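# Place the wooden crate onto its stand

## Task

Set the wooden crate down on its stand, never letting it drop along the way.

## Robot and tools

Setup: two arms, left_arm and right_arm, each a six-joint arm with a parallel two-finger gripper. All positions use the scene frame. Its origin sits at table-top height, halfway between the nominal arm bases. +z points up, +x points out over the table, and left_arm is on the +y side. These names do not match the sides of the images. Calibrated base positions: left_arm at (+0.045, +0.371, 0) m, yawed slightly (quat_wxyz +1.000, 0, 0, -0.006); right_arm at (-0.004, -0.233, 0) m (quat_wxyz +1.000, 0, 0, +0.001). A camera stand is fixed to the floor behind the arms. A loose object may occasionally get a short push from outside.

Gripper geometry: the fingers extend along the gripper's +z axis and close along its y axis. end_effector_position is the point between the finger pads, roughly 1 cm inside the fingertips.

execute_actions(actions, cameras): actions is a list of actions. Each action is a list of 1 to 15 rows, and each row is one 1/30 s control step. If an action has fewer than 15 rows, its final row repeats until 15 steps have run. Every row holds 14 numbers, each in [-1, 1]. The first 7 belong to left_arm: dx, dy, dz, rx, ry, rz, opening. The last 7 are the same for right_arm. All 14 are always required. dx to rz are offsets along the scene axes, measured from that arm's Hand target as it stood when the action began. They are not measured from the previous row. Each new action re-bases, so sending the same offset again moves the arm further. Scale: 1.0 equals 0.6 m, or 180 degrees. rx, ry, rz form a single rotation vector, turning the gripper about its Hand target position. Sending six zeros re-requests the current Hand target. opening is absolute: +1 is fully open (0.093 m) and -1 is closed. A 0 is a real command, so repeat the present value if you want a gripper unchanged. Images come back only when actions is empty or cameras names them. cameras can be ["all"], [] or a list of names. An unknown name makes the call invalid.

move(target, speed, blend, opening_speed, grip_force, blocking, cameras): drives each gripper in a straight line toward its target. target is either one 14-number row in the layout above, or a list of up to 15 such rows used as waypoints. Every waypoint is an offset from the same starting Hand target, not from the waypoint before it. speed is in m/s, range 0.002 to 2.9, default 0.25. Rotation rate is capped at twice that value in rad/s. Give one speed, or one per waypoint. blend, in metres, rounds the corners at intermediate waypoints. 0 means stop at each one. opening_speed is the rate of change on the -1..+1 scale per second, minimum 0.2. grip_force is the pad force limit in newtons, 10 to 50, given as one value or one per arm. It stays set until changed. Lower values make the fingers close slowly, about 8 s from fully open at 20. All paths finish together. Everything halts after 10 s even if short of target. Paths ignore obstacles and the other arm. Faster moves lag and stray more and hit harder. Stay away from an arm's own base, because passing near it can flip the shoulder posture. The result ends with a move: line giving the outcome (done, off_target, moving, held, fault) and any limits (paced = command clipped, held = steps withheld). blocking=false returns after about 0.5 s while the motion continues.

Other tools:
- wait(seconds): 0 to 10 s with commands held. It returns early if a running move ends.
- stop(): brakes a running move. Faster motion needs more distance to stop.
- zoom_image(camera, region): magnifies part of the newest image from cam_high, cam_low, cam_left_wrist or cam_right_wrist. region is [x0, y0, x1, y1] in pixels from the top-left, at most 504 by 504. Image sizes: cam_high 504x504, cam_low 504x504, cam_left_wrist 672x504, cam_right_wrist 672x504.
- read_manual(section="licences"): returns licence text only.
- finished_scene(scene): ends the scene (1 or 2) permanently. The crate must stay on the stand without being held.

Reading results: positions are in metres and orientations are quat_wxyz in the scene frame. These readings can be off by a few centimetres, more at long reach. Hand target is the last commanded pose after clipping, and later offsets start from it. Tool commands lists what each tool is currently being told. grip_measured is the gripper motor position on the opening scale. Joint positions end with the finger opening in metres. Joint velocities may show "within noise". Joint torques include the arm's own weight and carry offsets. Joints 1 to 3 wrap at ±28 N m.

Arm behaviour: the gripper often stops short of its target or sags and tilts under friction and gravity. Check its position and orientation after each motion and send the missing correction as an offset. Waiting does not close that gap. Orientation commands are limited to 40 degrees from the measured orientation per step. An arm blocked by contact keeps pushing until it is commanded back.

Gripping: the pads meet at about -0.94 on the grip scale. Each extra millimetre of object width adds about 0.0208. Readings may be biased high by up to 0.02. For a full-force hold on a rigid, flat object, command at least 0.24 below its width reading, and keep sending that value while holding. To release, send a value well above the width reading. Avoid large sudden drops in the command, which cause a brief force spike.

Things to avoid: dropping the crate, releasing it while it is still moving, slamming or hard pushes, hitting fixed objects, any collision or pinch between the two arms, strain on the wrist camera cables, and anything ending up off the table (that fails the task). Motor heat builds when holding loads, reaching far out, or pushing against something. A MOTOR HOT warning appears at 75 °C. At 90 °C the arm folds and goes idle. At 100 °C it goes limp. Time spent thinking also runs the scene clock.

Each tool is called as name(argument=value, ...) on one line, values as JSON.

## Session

execute_actions(actions=[])

zoom_image(camera="cam_high", region=[200, 60, 460, 310])

zoom_image(camera="cam_low", region=[60, 60, 340, 340])

Scene clock: 0.00 s.
left_arm: end_effector_position=(+0.4389, +0.3554, +0.0844) grip_measured=+1.000 end_effector_quat_wxyz=(+0.545, +0.043, +0.838, +0.009) | right_arm: end_effector_position=(+0.3727, -0.2666, +0.0698) grip_measured=+1.000 end_effector_quat_wxyz=(+0.541, +0.058, +0.836, -0.073)
Joint positions: left_arm=[-0.031 1.542 0.422 0.702 -0.008 0.064 0.093] | right_arm=[-0.015 1.563 0.342 0.799 0.174 0.012 0.093]
Joint velocities: within noise
Joint torques (N m): no reading
Heat: left arm: 32 °C; right arm: 34 °C.
Hand target: left_arm +0.4409, +0.3554, +0.0885; +0.549, +0.043, +0.835, +0.009 | right_arm +0.3748, -0.2666, +0.0740; +0.546, +0.058, +0.832, -0.073
Tool commands: left_gripper/opening=+1.0 right_gripper/opening=+1.0

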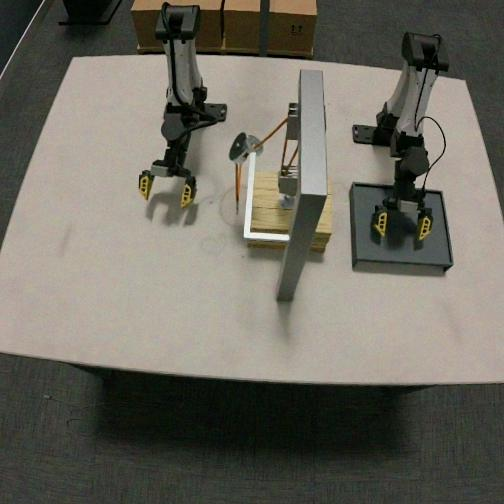

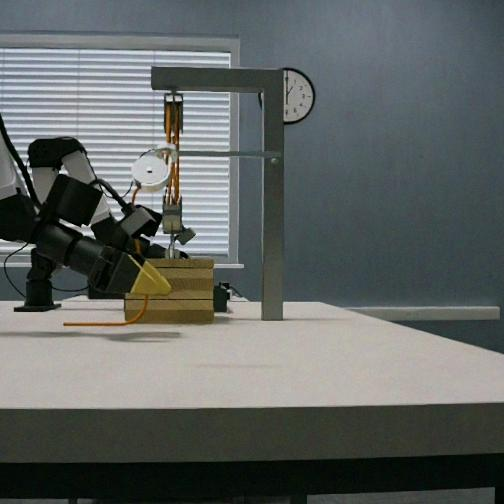

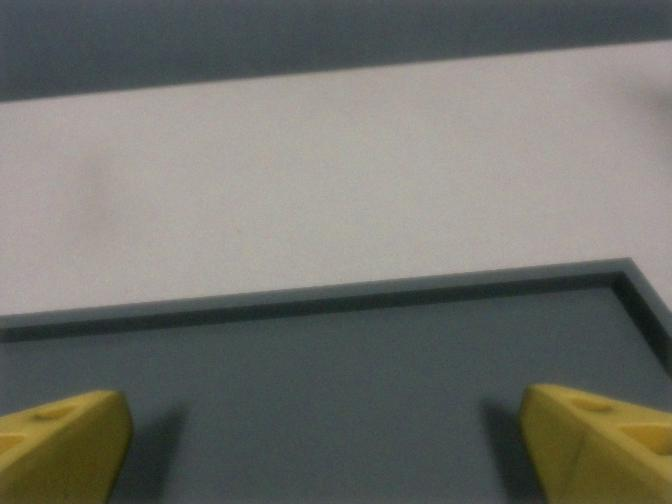

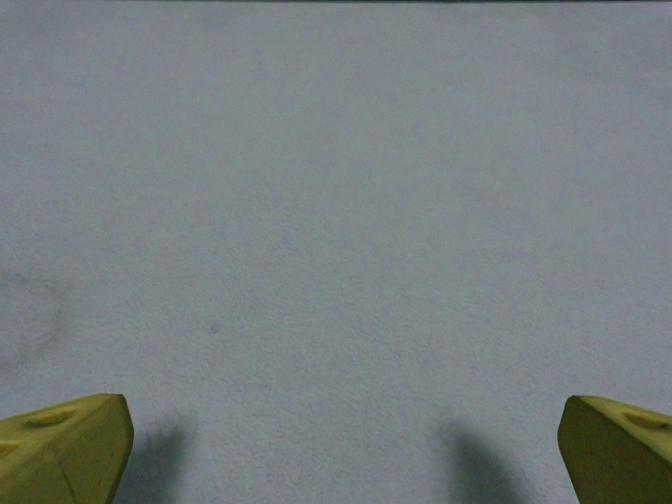

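Scaled by 1.938.

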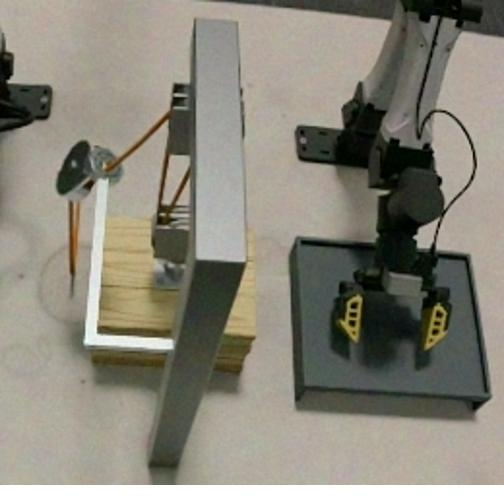

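Scaled by 1.800.

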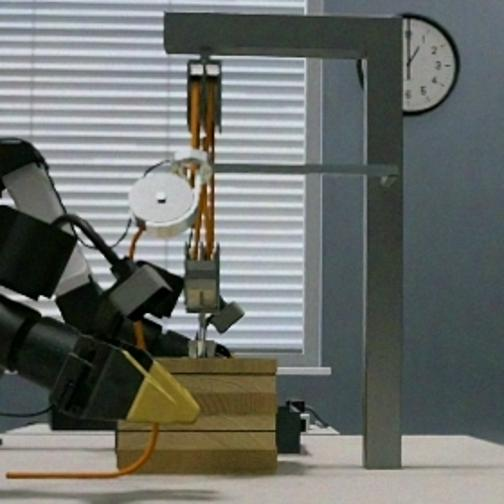

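move(target=[[-0.0682, 0.1077, 0.2692, 0, 0, 0, 1, -0.208, 0.0777, 0.1267, 0.0141, -0.0555, 0.0845, 1],[-0.1098, 0.3493, 0.0692, -0.381, 0.3728, 0.4267, 1, -0.253, 0.2777, 0.1683, 0.0282, -0.1111, 0.1689, 1]], cameras=["all"], speed=0.4, blend=[0.05, 0])

zoom_image(camera="cam_low", region=[80, 120, 240, 340])

Scene clock: 37.90 s.
left_arm: end_effector_position=(+0.3716, +0.5632, +0.1305) grip_measured=+1.000 end_effector_quat_wxyz=(+0.087, +0.703, -0.694, +0.126) | right_arm: end_effector_position=(+0.2233, -0.1009, +0.1805) grip_measured=+1.000 end_effector_quat_wxyz=(+0.679, -0.124, +0.713, +0.121)
Joint positions: left_arm=[0.664 2.125 1.989 -1.576 0.274 -0.911 0.093] | right_arm=[0.817 0.395 0.065 0.278 0.468 0.029 0.093]
Joint torques (N m): left_arm=[0.09 -9.91 8.06 -0.07 0.28 -0.12] | right_arm=[0.87 2.1 6.91 2.45 0.21 -0.07]
Heat: left arm: 34 °C; right arm: 37 °C.
Hand target: left_arm +0.3750, +0.5648, +0.1301; +0.122, +0.702, -0.690, +0.124 | right_arm +0.2230, -0.1001, +0.1750; +0.678, -0.126, +0.715, +0.120
Off the commanded pose: left_arm 0.004 m, 4 deg | right_arm 0.006 m, 0 deg.
joint sent to its limit (left arm) — joint 4 (wrist pitch), lower limit. The joint targets are off in orientation, not in position.
move: off_target (left_arm)

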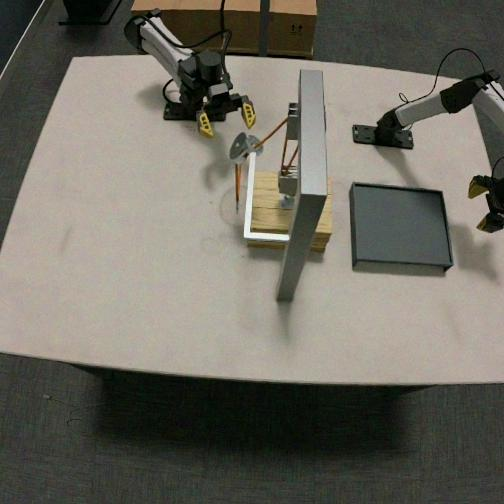

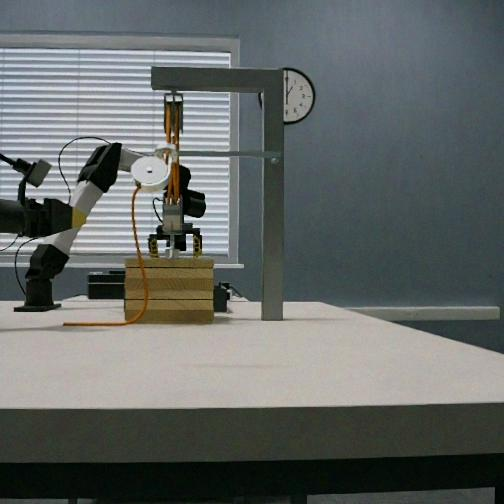

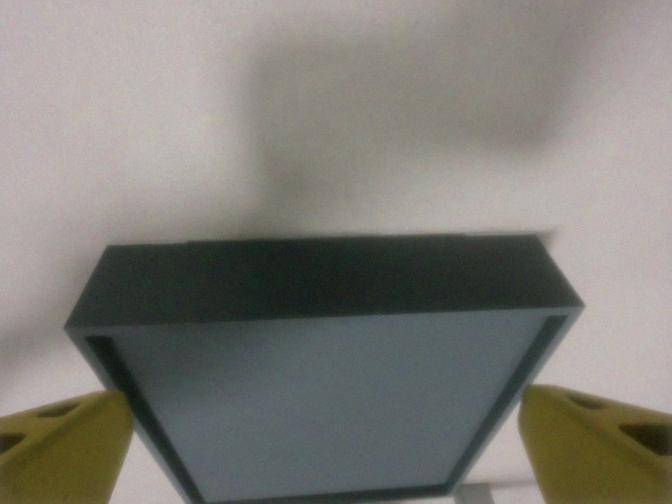

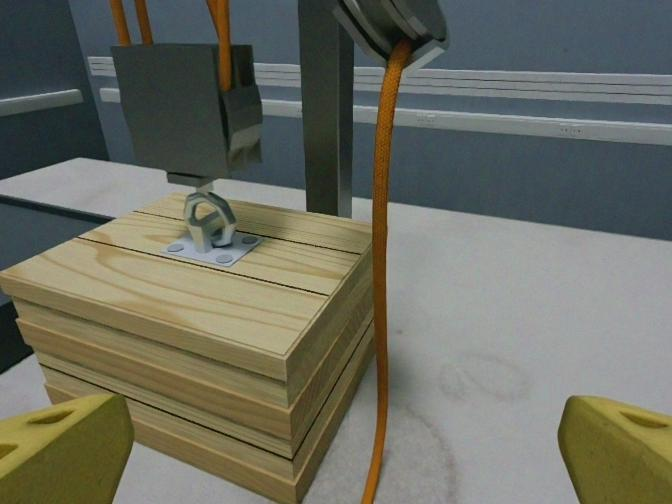

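Scaled by 2.291.

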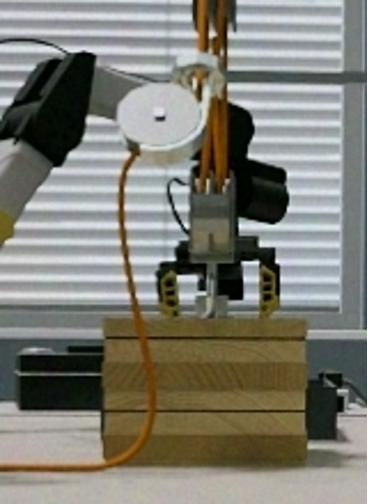

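move(target=[[0,0,0,0,0,0,1, 0.1617, 0.0267, 0.005, 0, 0, 0, 1],[0,0,0,0,0,0,1, 0.1617, 0.0267, 0.005, 0, 0, 0, -1]], cameras=["cam_right_wrist","cam_low"], speed=0.2, opening_speed=2.0)

Scene clock: 54.10 s.
left_arm: end_effector_position=(+0.3716, +0.5632, +0.1305) grip_measured=+1.000 end_effector_quat_wxyz=(+0.087, +0.703, -0.694, +0.126) | right_arm: end_effector_position=(+0.3146, -0.0865, +0.1682) grip_measured=-0.981 end_effector_quat_wxyz=(+0.668, -0.124, +0.724, +0.116)
Joint positions: left_arm=[0.664 2.125 1.989 -1.576 0.275 -0.912 0.093] | right_arm=[0.509 1.207 0.214 0.912 0.168 0.016 0]
Joint torques (N m): left_arm=[0.09 -9.94 8.03 -0.06 0.25 -0.11] | right_arm=[-0.8 -1.4 9.29 2.54 -0.05 -0.08]
Heat: left arm: 37 °C; right arm: 37 °C.
Hand target: left_arm +0.3751, +0.5649, +0.1301; +0.122, +0.702, -0.690, +0.124 | right_arm +0.3200, -0.0841, +0.1778; +0.677, -0.126, +0.715, +0.119
Off the commanded pose: left_arm 0.004 m, 4 deg | right_arm 0.011 m, 2 deg.
joint sent to its limit (left arm) — joint 4 (wrist pitch), lower limit. The joint targets are off in orientation, not in position.
move: off_target (left_arm, right_arm); target 2's new opening was sent with right_arm's hand 0.012 m and 2 deg from that target
Images, in order (width x height): cam_low 504x504, cam_right_wrist 672x504.

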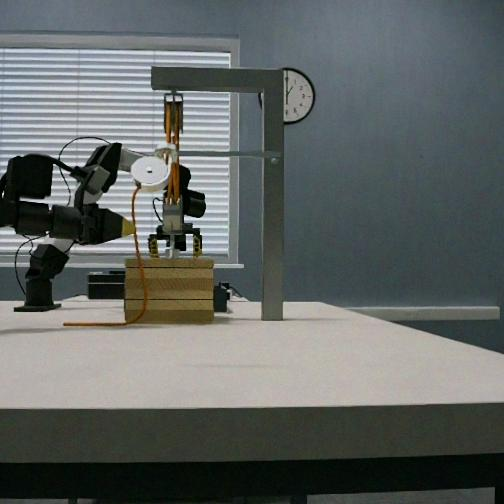

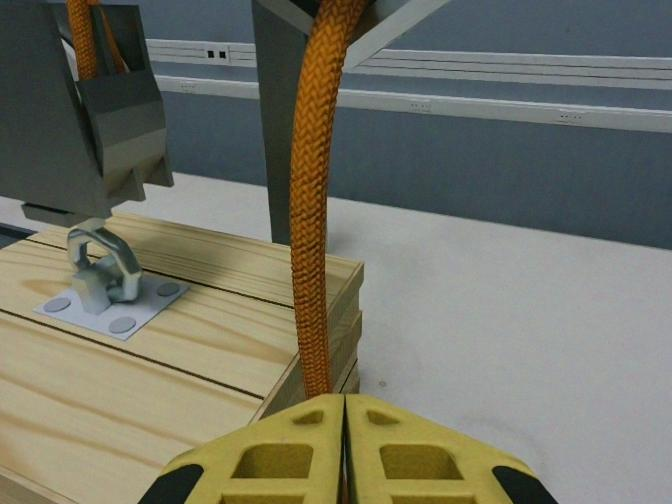

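move(target=[[0,0,0,0,0,0,1, 0, 0, 0, 0, 0, 0, 0.6],[0,0,0,0,0,0,1, 0.0467, 0.02, 0.005, 0, 0, 0, 0.6],[0,0,0,0,0,0,1, 0.0467, 0.02, 0.005, 0, 0, 0, -1]], cameras=["cam_right_wrist","cam_low"], speed=0.2, opening_speed=3.0)

Scene clock: 64.50 s.
left_arm: end_effector_position=(+0.3716, +0.5632, +0.1305) grip_measured=+1.000 end_effector_quat_wxyz=(+0.087, +0.703, -0.694, +0.126) | right_arm: end_effector_position=(+0.3416, -0.0745, +0.1715) grip_measured=-0.956 end_effector_quat_wxyz=(+0.668, -0.124, +0.724, +0.116)
Joint positions: left_arm=[0.664 2.125 1.989 -1.576 0.275 -0.912 0.093] | right_arm=[0.496 1.354 0.317 0.954 0.155 0.015 0]
Joint torques (N m): left_arm=[0.1 -9.95 8.05 -0.07 0.25 -0.1] | right_arm=[-0.81 -2.3 9.42 2.54 -0.03 -0.1]
Heat: left arm: 38 °C; right arm: 38 °C.
Hand target: left_arm +0.3751, +0.5649, +0.1301; +0.122, +0.702, -0.690, +0.124 | right_arm +0.3480, -0.0720, +0.1810; +0.678, -0.126, +0.715, +0.119
Off the commanded pose: left_arm 0.004 m, 4 deg | right_arm 0.012 m, 2 deg.
joint sent to its limit (left arm) — joint 4 (wrist pitch), lower limit. The joint targets are off in orientation, not in position.
move: off_target (left_arm, right_arm); target 3's new opening was sent with right_arm's hand 0.012 m and 2 deg from that target
Images, in order (width x height): cam_low 504x504, cam_right_wrist 672x504.

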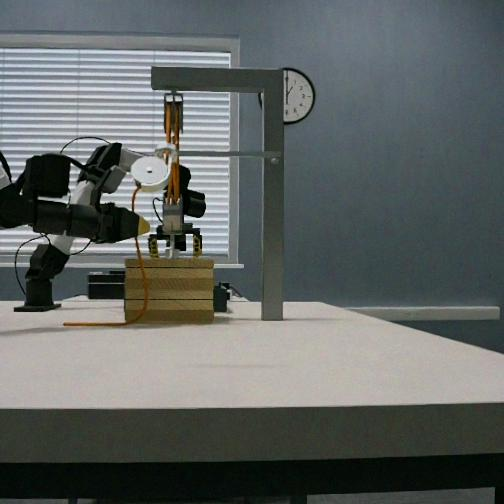

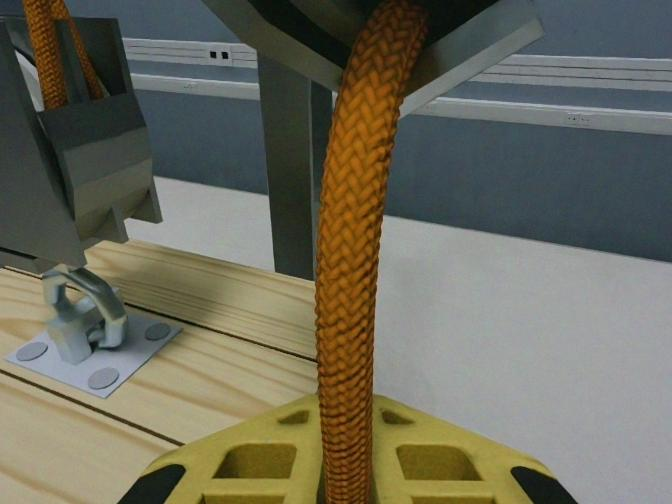

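move(target=[[0,0,0,0,0,0,1, -0.0217, -0.1467, -0.0517, 0, 0, 0, -1],[0,0,0,0,0,0,1, -0.0467, -0.38, -0.1517, 0.0057, -0.0157, -0.0444, -1],[0,0,0,0,0,0,1, -0.0133, -0.78, -0.1683, 0.0057, -0.0157, -0.0444, -1]], cameras=["all"], speed=[0.08, 0.1, 0.1], blend=[0.03, 0.04, 0])

zoom_image(camera="cam_low", region=[100, 180, 260, 340])

zoom_image(camera="cam_high", region=[220, 60, 460, 300])

Scene clock: 75.90 s.
left_arm: end_effector_position=(+0.3716, +0.5632, +0.1305) grip_measured=+1.000 end_effector_quat_wxyz=(+0.087, +0.703, -0.694, +0.126) | right_arm: end_effector_position=(+0.3367, -0.4371, +0.1048) grip_measured=-0.968 end_effector_quat_wxyz=(+0.686, -0.227, +0.670, +0.170)
Joint positions: left_arm=[0.664 2.125 1.989 -1.576 0.275 -0.912 0.093] | right_arm=[-0.979 2.168 0.825 1.318 -1.547 -0.11 0]
Joint torques (N m): left_arm=[0.08 -9.92 8.05 -0.07 0.26 -0.11] | right_arm=[-13.63 -2.28 9.87 1.16 2.23 0.35]
Heat: left arm: 39 °C; right arm: 38 °C.
Hand target: left_arm +0.3751, +0.5649, +0.1301; +0.122, +0.702, -0.690, +0.124 | right_arm +0.3400, -0.5400, +0.0800; +0.703, -0.072, +0.704, +0.075
Off the commanded pose: left_arm 0.004 m, 4 deg | right_arm 0.106 m, 21 deg.
joint sent to its limit (left arm) — joint 4 (wrist pitch), lower limit. The joint targets are off in orientation, not in position.
move: off_target (left_arm, right_arm)

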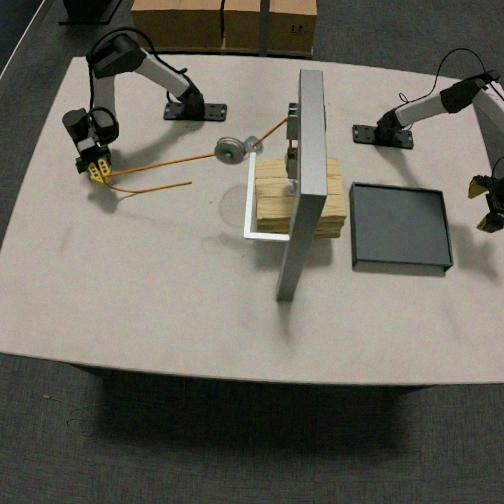

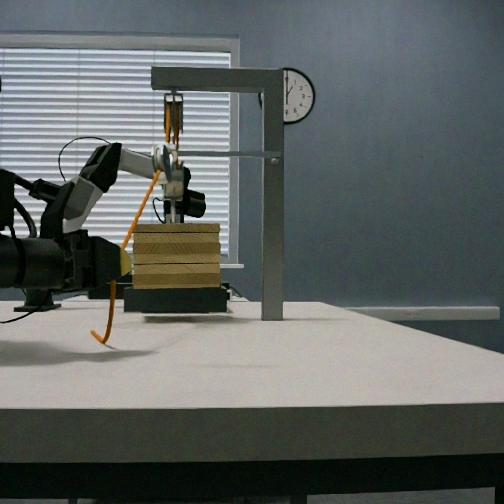

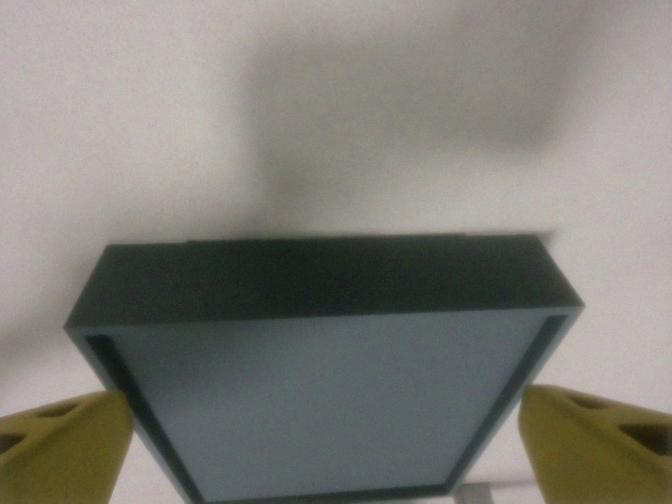

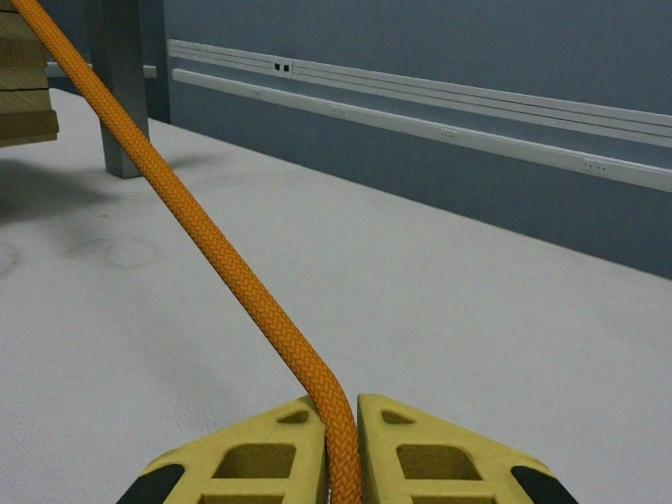

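Scaled by 3.150.

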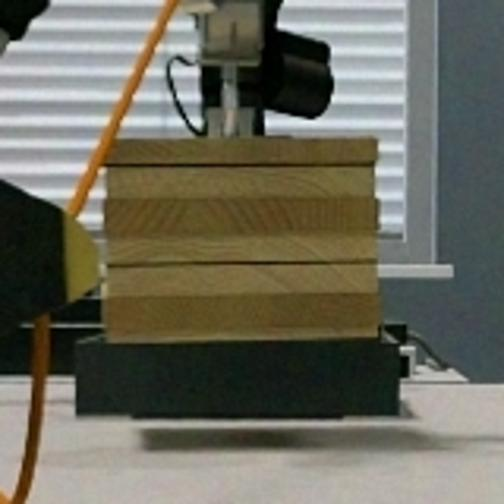

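Scaled by 2.100.

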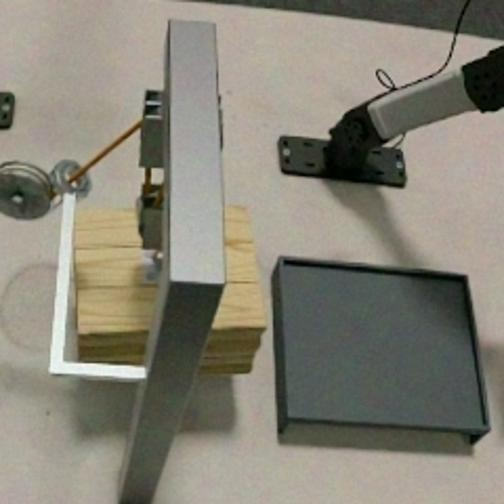

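move(target=[0.0015, -0.03, -0.167, 0, 0, 0, 1, 0.0167, -0.158, -0.0083, 0, 0, 0, -1], cameras=["cam_low", "cam_high", "cam_right_wrist"], speed=[0.1])

zoom_image(camera="cam_low", region=[100, 180, 260, 340])

zoom_image(camera="cam_high", region=[220, 60, 460, 300])

Scene clock: 89.70 s.
left_arm: end_effector_position=(+0.3758, +0.5508, +0.0399) grip_measured=+1.000 end_effector_quat_wxyz=(+0.110, +0.700, -0.695, +0.123) | right_arm: end_effector_position=(+0.3716, -0.5304, +0.1024) grip_measured=-0.968 end_effector_quat_wxyz=(+0.694, -0.223, +0.670, +0.140)
Joint positions: left_arm=[0.633 2.18 1.708 -1.281 0.279 -0.932 0.093] | right_arm=[-1.031 2.416 1.266 1.316 -1.549 0.042 0]
Joint torques (N m): left_arm=[-0.42 -10.21 4.92 0.09 0.25 -0.11] | right_arm=[-14.86 -4.36 10.67 0.79 1.68 0.35]
Heat: left arm: 39 °C; right arm: 40 °C.
Hand target: left_arm +0.3760, +0.5469, +0.0299; +0.122, +0.702, -0.690, +0.124 | right_arm +0.3501, -0.6348, +0.0750; +0.703, -0.072, +0.704, +0.075
Off the commanded pose: left_arm 0.011 m, 1 deg | right_arm 0.110 m, 19 deg.
move: off_target (left_arm, right_arm)
Images, in order (width x height): cam_high 504x504, cam_low 504x504, cam_right_wrist 672x504.

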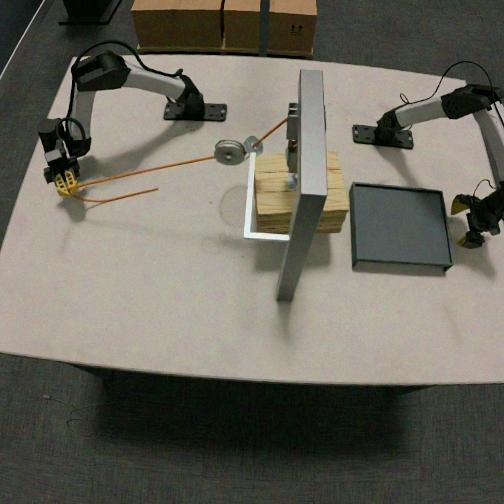

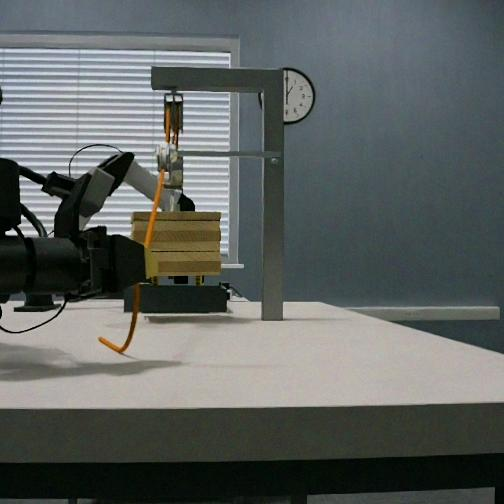

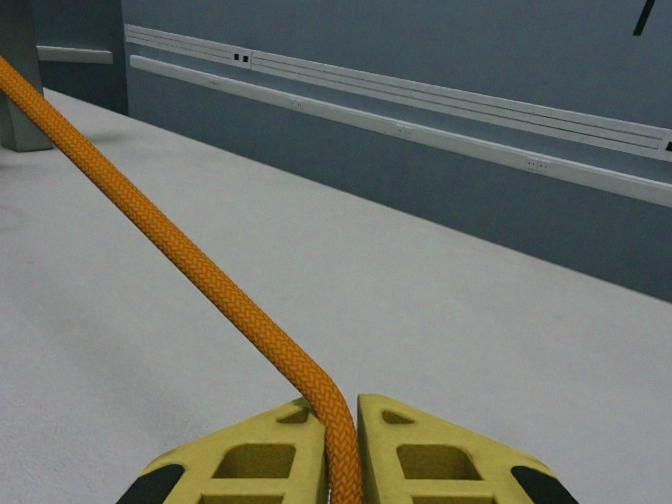

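Scaled by 3.150.

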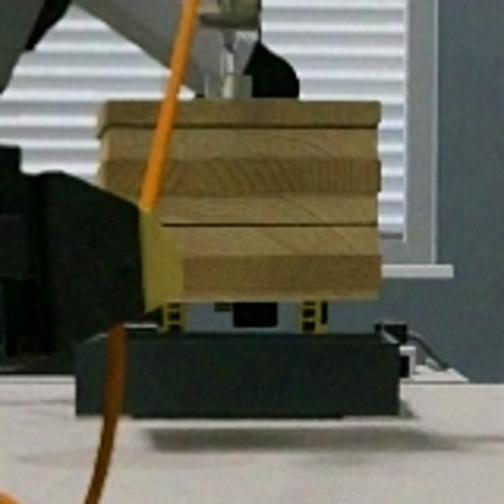

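Scaled by 2.100.

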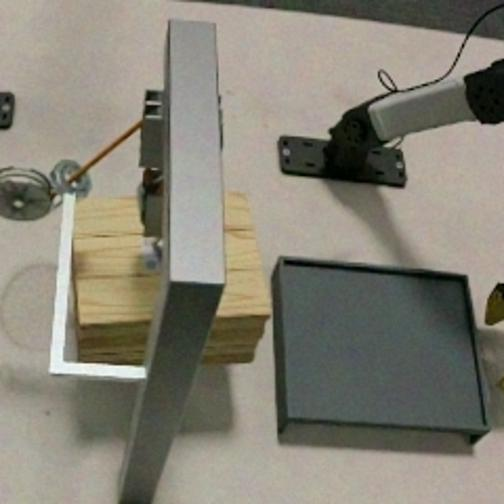

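move(target=[[-0.0067, -0.4115, 0, 0, 0, 0.0046, 1, 0,0,0,0,0,0,-1],[-0.0167, -0.5582, 0, 0, 0, 0.0278, 1, 0,0,0,0,0,0,-1],[-0.008, -0.41, 0.05, 0, 0, 0.0278, 1, 0,0,0,0,0,0,-1],[-0.0433, -0.295, 0.3667, 0, 0, 0, 1, 0,0,0,0,0,0,-1],[-0.2933, -0.3615, 0.5, 0.2719, -0.5111, -0.5342, 1, 0,0,0,0,0,0,-1]], cameras=["all"], speed=[0.1, 0.07, 0.2, 0.3, 0.7], blend=[0.01, 0, 0.02, 0.04, 0])

zoom_image(camera="cam_left_wrist", region=[290, 60, 672, 420])

zoom_image(camera="cam_low", region=[100, 180, 260, 340])

zoom_image(camera="cam_high", region=[220, 140, 380, 300])

Scene clock: 122.87 s.
left_arm: end_effector_position=(+0.2014, +0.3302, +0.3253) grip_measured=+1.000 end_effector_quat_wxyz=(+0.513, +0.208, +0.828, -0.095) | right_arm: end_effector_position=(+0.3718, -0.5306, +0.1024) grip_measured=-0.968 end_effector_quat_wxyz=(+0.694, -0.221, +0.670, +0.142)
Joint positions: left_arm=[0.821 0.69 1.262 -1.576 0.999 0.986 0.093] | right_arm=[-1.031 2.417 1.267 1.316 -1.549 0.049 0]
Joint torques (N m): left_arm=[-0.47 3.36 6.56 1.09 0.6 0.14] | right_arm=[-14.71 -4.26 10.51 0.87 1.76 0.32]
Heat: left arm: 42 °C; right arm: 43 °C.
Hand target: left_arm +0.2001, +0.3300, +0.3299; +0.533, +0.249, +0.791, -0.168 | right_arm +0.3501, -0.6348, +0.0750; +0.703, -0.072, +0.704, +0.075
Off the commanded pose: left_arm 0.005 m, 11 deg | right_arm 0.110 m, 19 deg.
joint sent to its limit (left arm) — joint 4 (wrist pitch), lower limit. The joint targets are off in orientation, not in position.
move: off_target (left_arm, right_arm)

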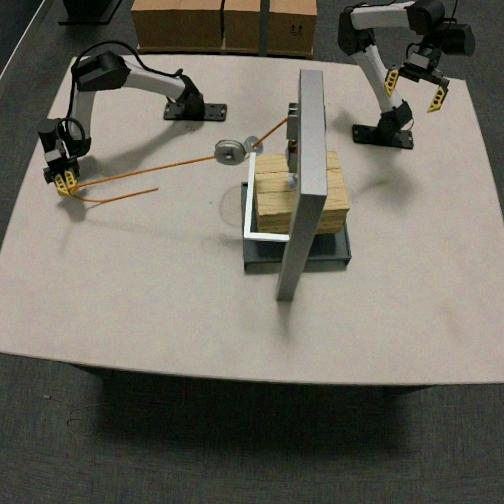

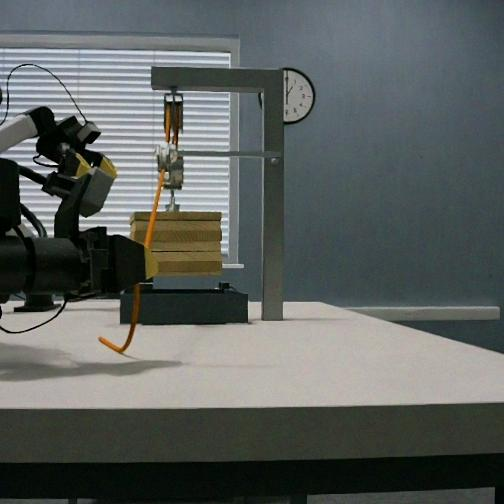

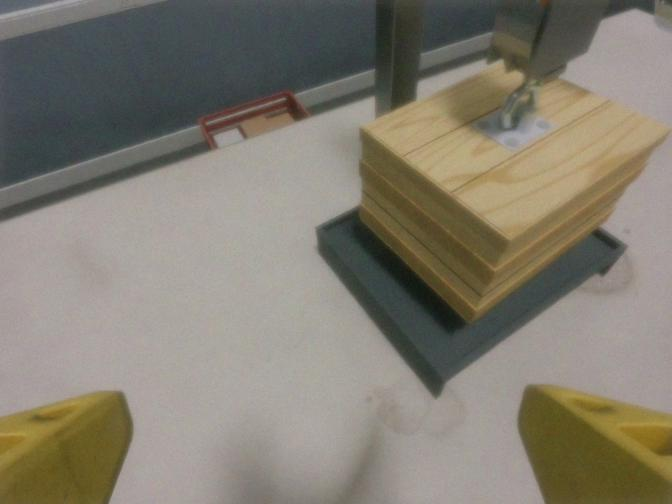

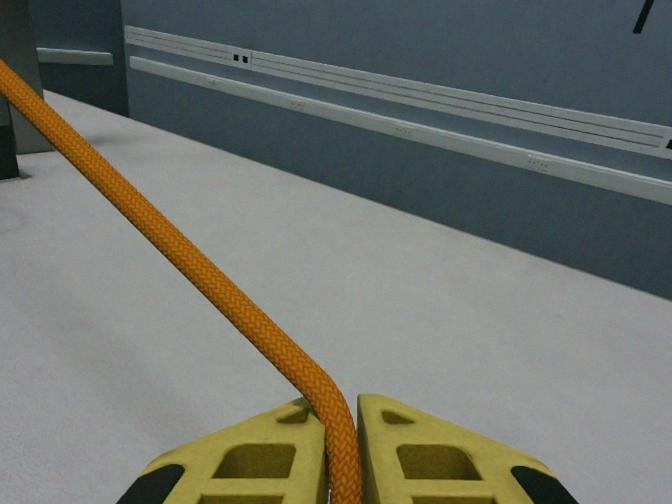

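Scaled by 1.319.

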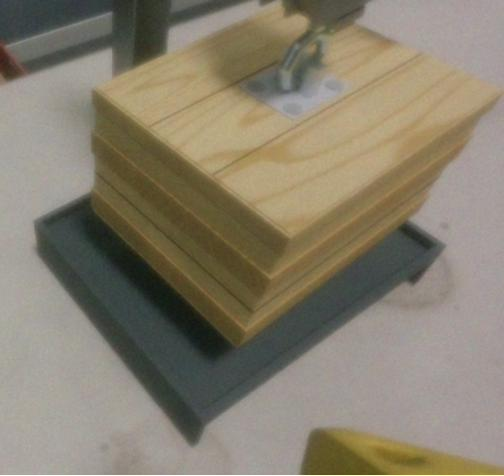

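Scaled by 3.150.

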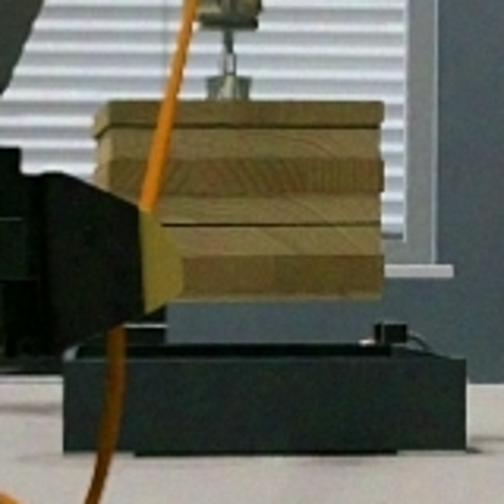

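Scaled by 3.150.

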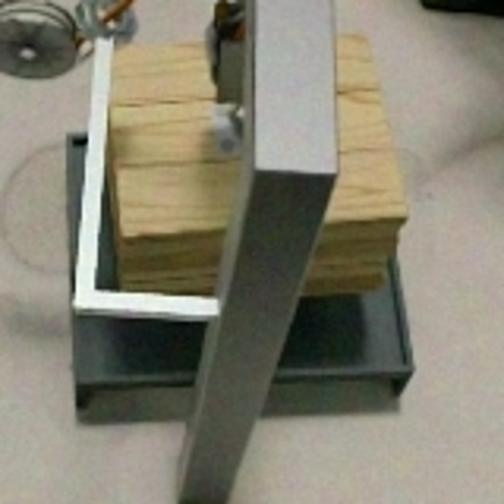

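move(target=[[0,0,0,0,0,0,1, -0.0133, 0.308, 0.0333, 0,0,0,-1],[0,0,0,0,0,0,1, -0.025, 0.558, 0.075, 0,0,0,-1],[0,0,0,0,0,0,1, -0.025, 0.6913, 0.1083, 0,0,0,-1]], cameras=["all"], speed=[0.08, 0.05, 0.08], blend=[0.02, 0.02, 0])

zoom_image(camera="cam_left_wrist", region=[290, 60, 672, 420])

zoom_image(camera="cam_low", region=[100, 180, 260, 340])

Scene clock: 144.53 s.
left_arm: end_effector_position=(+0.2014, +0.3301, +0.3253) grip_measured=+1.000 end_effector_quat_wxyz=(+0.513, +0.208, +0.828, -0.095) | right_arm: end_effector_position=(+0.3354, -0.2218, +0.1098) grip_measured=-0.968 end_effector_quat_wxyz=(+0.656, -0.064, +0.747, +0.083)
Joint positions: left_arm=[0.821 0.69 1.262 -1.576 0.999 0.986 0.093] | right_arm=[-0.138 1.563 0.102 1.328 -0.344 -0.004 0]
Joint torques (N m): left_arm=[-0.55 3.41 6.61 1.1 0.59 0.13] | right_arm=[0.8 -4.52 3.48 3.54 0.11 0.03]
Heat: left arm: 38 °C; right arm: 42 °C.
Hand target: left_arm +0.2001, +0.3300, +0.3299; +0.533, +0.249, +0.791, -0.168 | right_arm +0.3351, -0.2201, +0.1400; +0.703, -0.072, +0.704, +0.075
Off the commanded pose: left_arm 0.005 m, 11 deg | right_arm 0.030 m, 7 deg.
joint sent to its limit (left arm) — joint 4 (wrist pitch), lower limit. The joint targets are off in orientation, not in position.
move: off_target (left_arm, right_arm)

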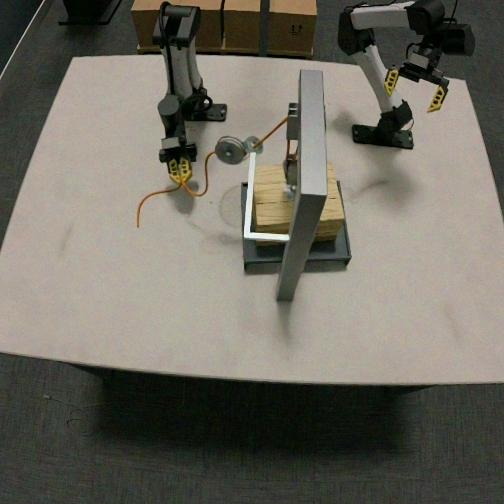

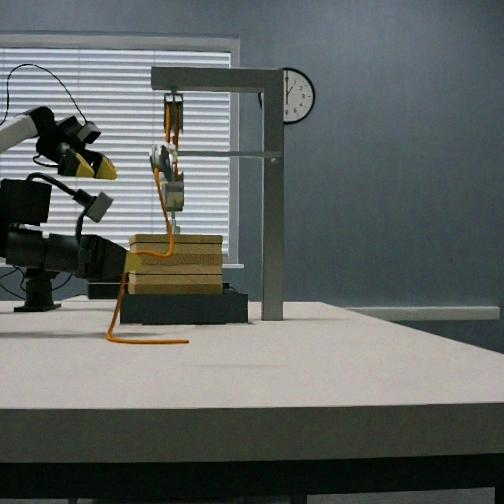

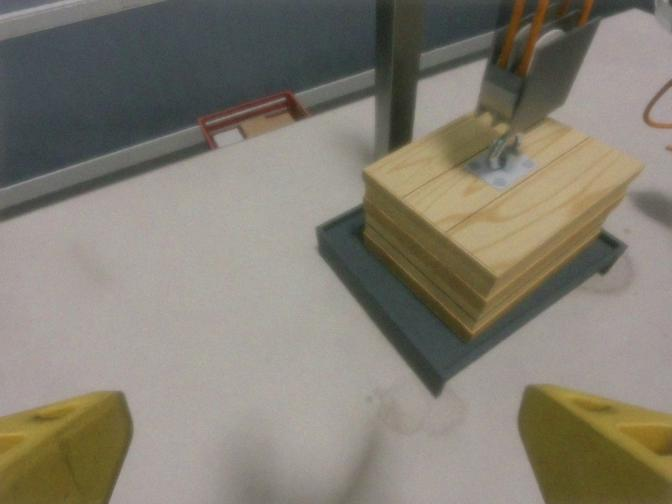

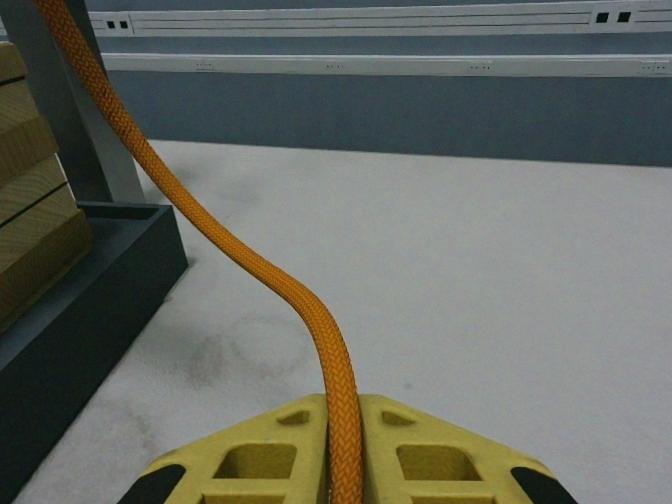

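Scaled by 1.319.

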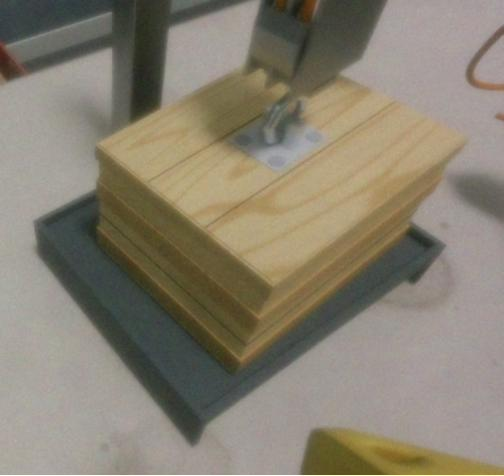

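Scaled by 3.150.

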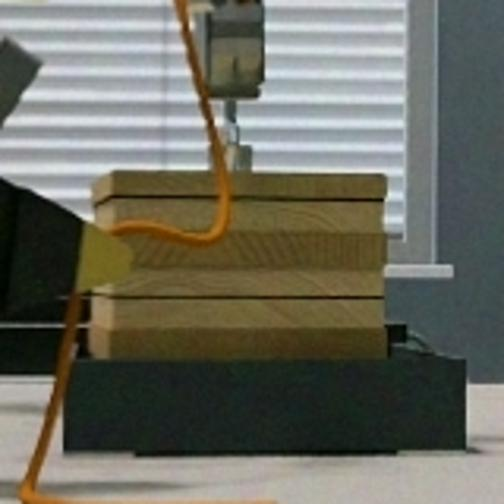

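move(target=[[0,0,0,0,0,0,1, 0, 0, -0.04, 0, 0, 0, 0.4],[0,0,0,0,0,0,1, -0.16, -0.05, -0.02, 0, 0, 0, 0.4]], cameras=["all"], speed=0.2, opening_speed=2.0)

Scene clock: 150.70 s.
left_arm: end_effector_position=(+0.2014, +0.3301, +0.3253) grip_measured=+1.000 end_effector_quat_wxyz=(+0.513, +0.208, +0.828, -0.095) | right_arm: end_effector_position=(+0.2394, -0.2512, +0.1309) grip_measured=+0.397 end_effector_quat_wxyz=(+0.644, -0.092, +0.754, +0.087)
Joint positions: left_arm=[0.821 0.69 1.262 -1.576 0.999 0.986 0.093] | right_arm=[-0.636 0.478 -0.002 0.236 -0.874 -0.177 0.064]
Joint torques (N m): left_arm=[-0.57 3.4 6.61 1.09 0.59 0.13] | right_arm=[0.77 0.57 7.53 1.93 0.11 -0.11]
Heat: left arm: 38 °C; right arm: 41 °C.
Hand target: left_arm +0.2001, +0.3300, +0.3299; +0.533, +0.249, +0.791, -0.168 | right_arm +0.2391, -0.2501, +0.1280; +0.703, -0.072, +0.704, +0.075
Off the commanded pose: left_arm 0.005 m, 11 deg | right_arm 0.003 m, 9 deg.
joint sent to its limit (left arm) — joint 4 (wrist pitch), lower limit. The joint targets are off in orientation, not in position.
joint sent to its limit (right arm) — joint 3 (elbow), lower limit, where the elbow is as bent as it goes. The joint targets are off in orientation, not in position.
move: off_target (left_arm, right_arm)

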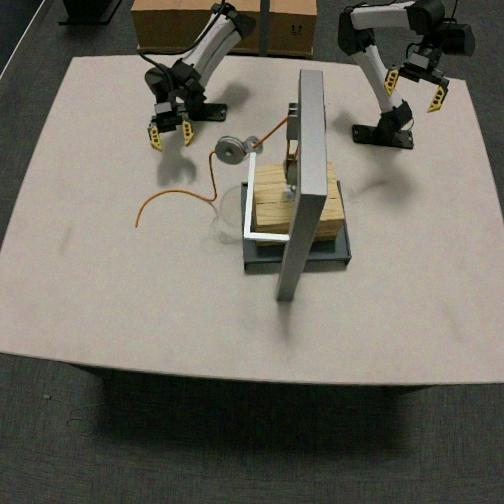

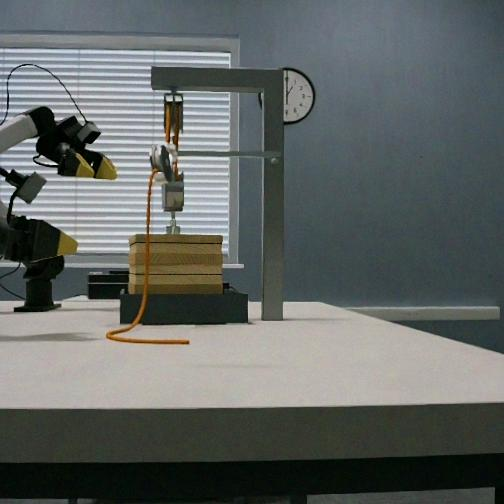

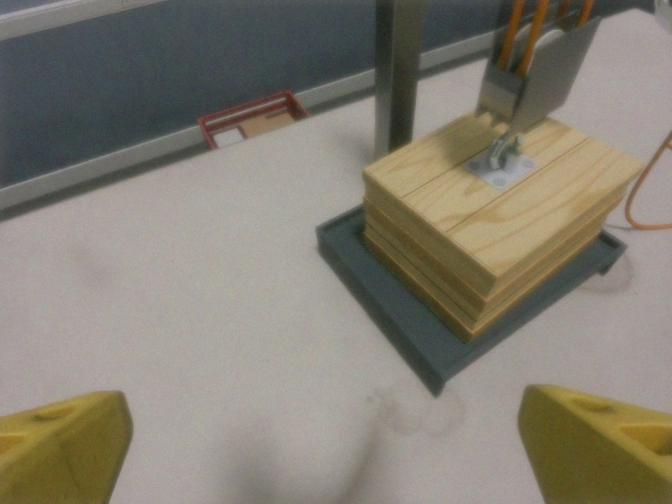

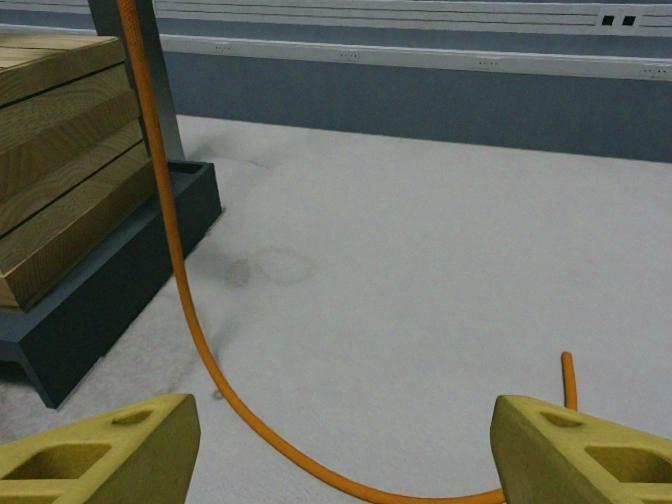

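finished_scene(scene=2)

The scene is finished: the task was done.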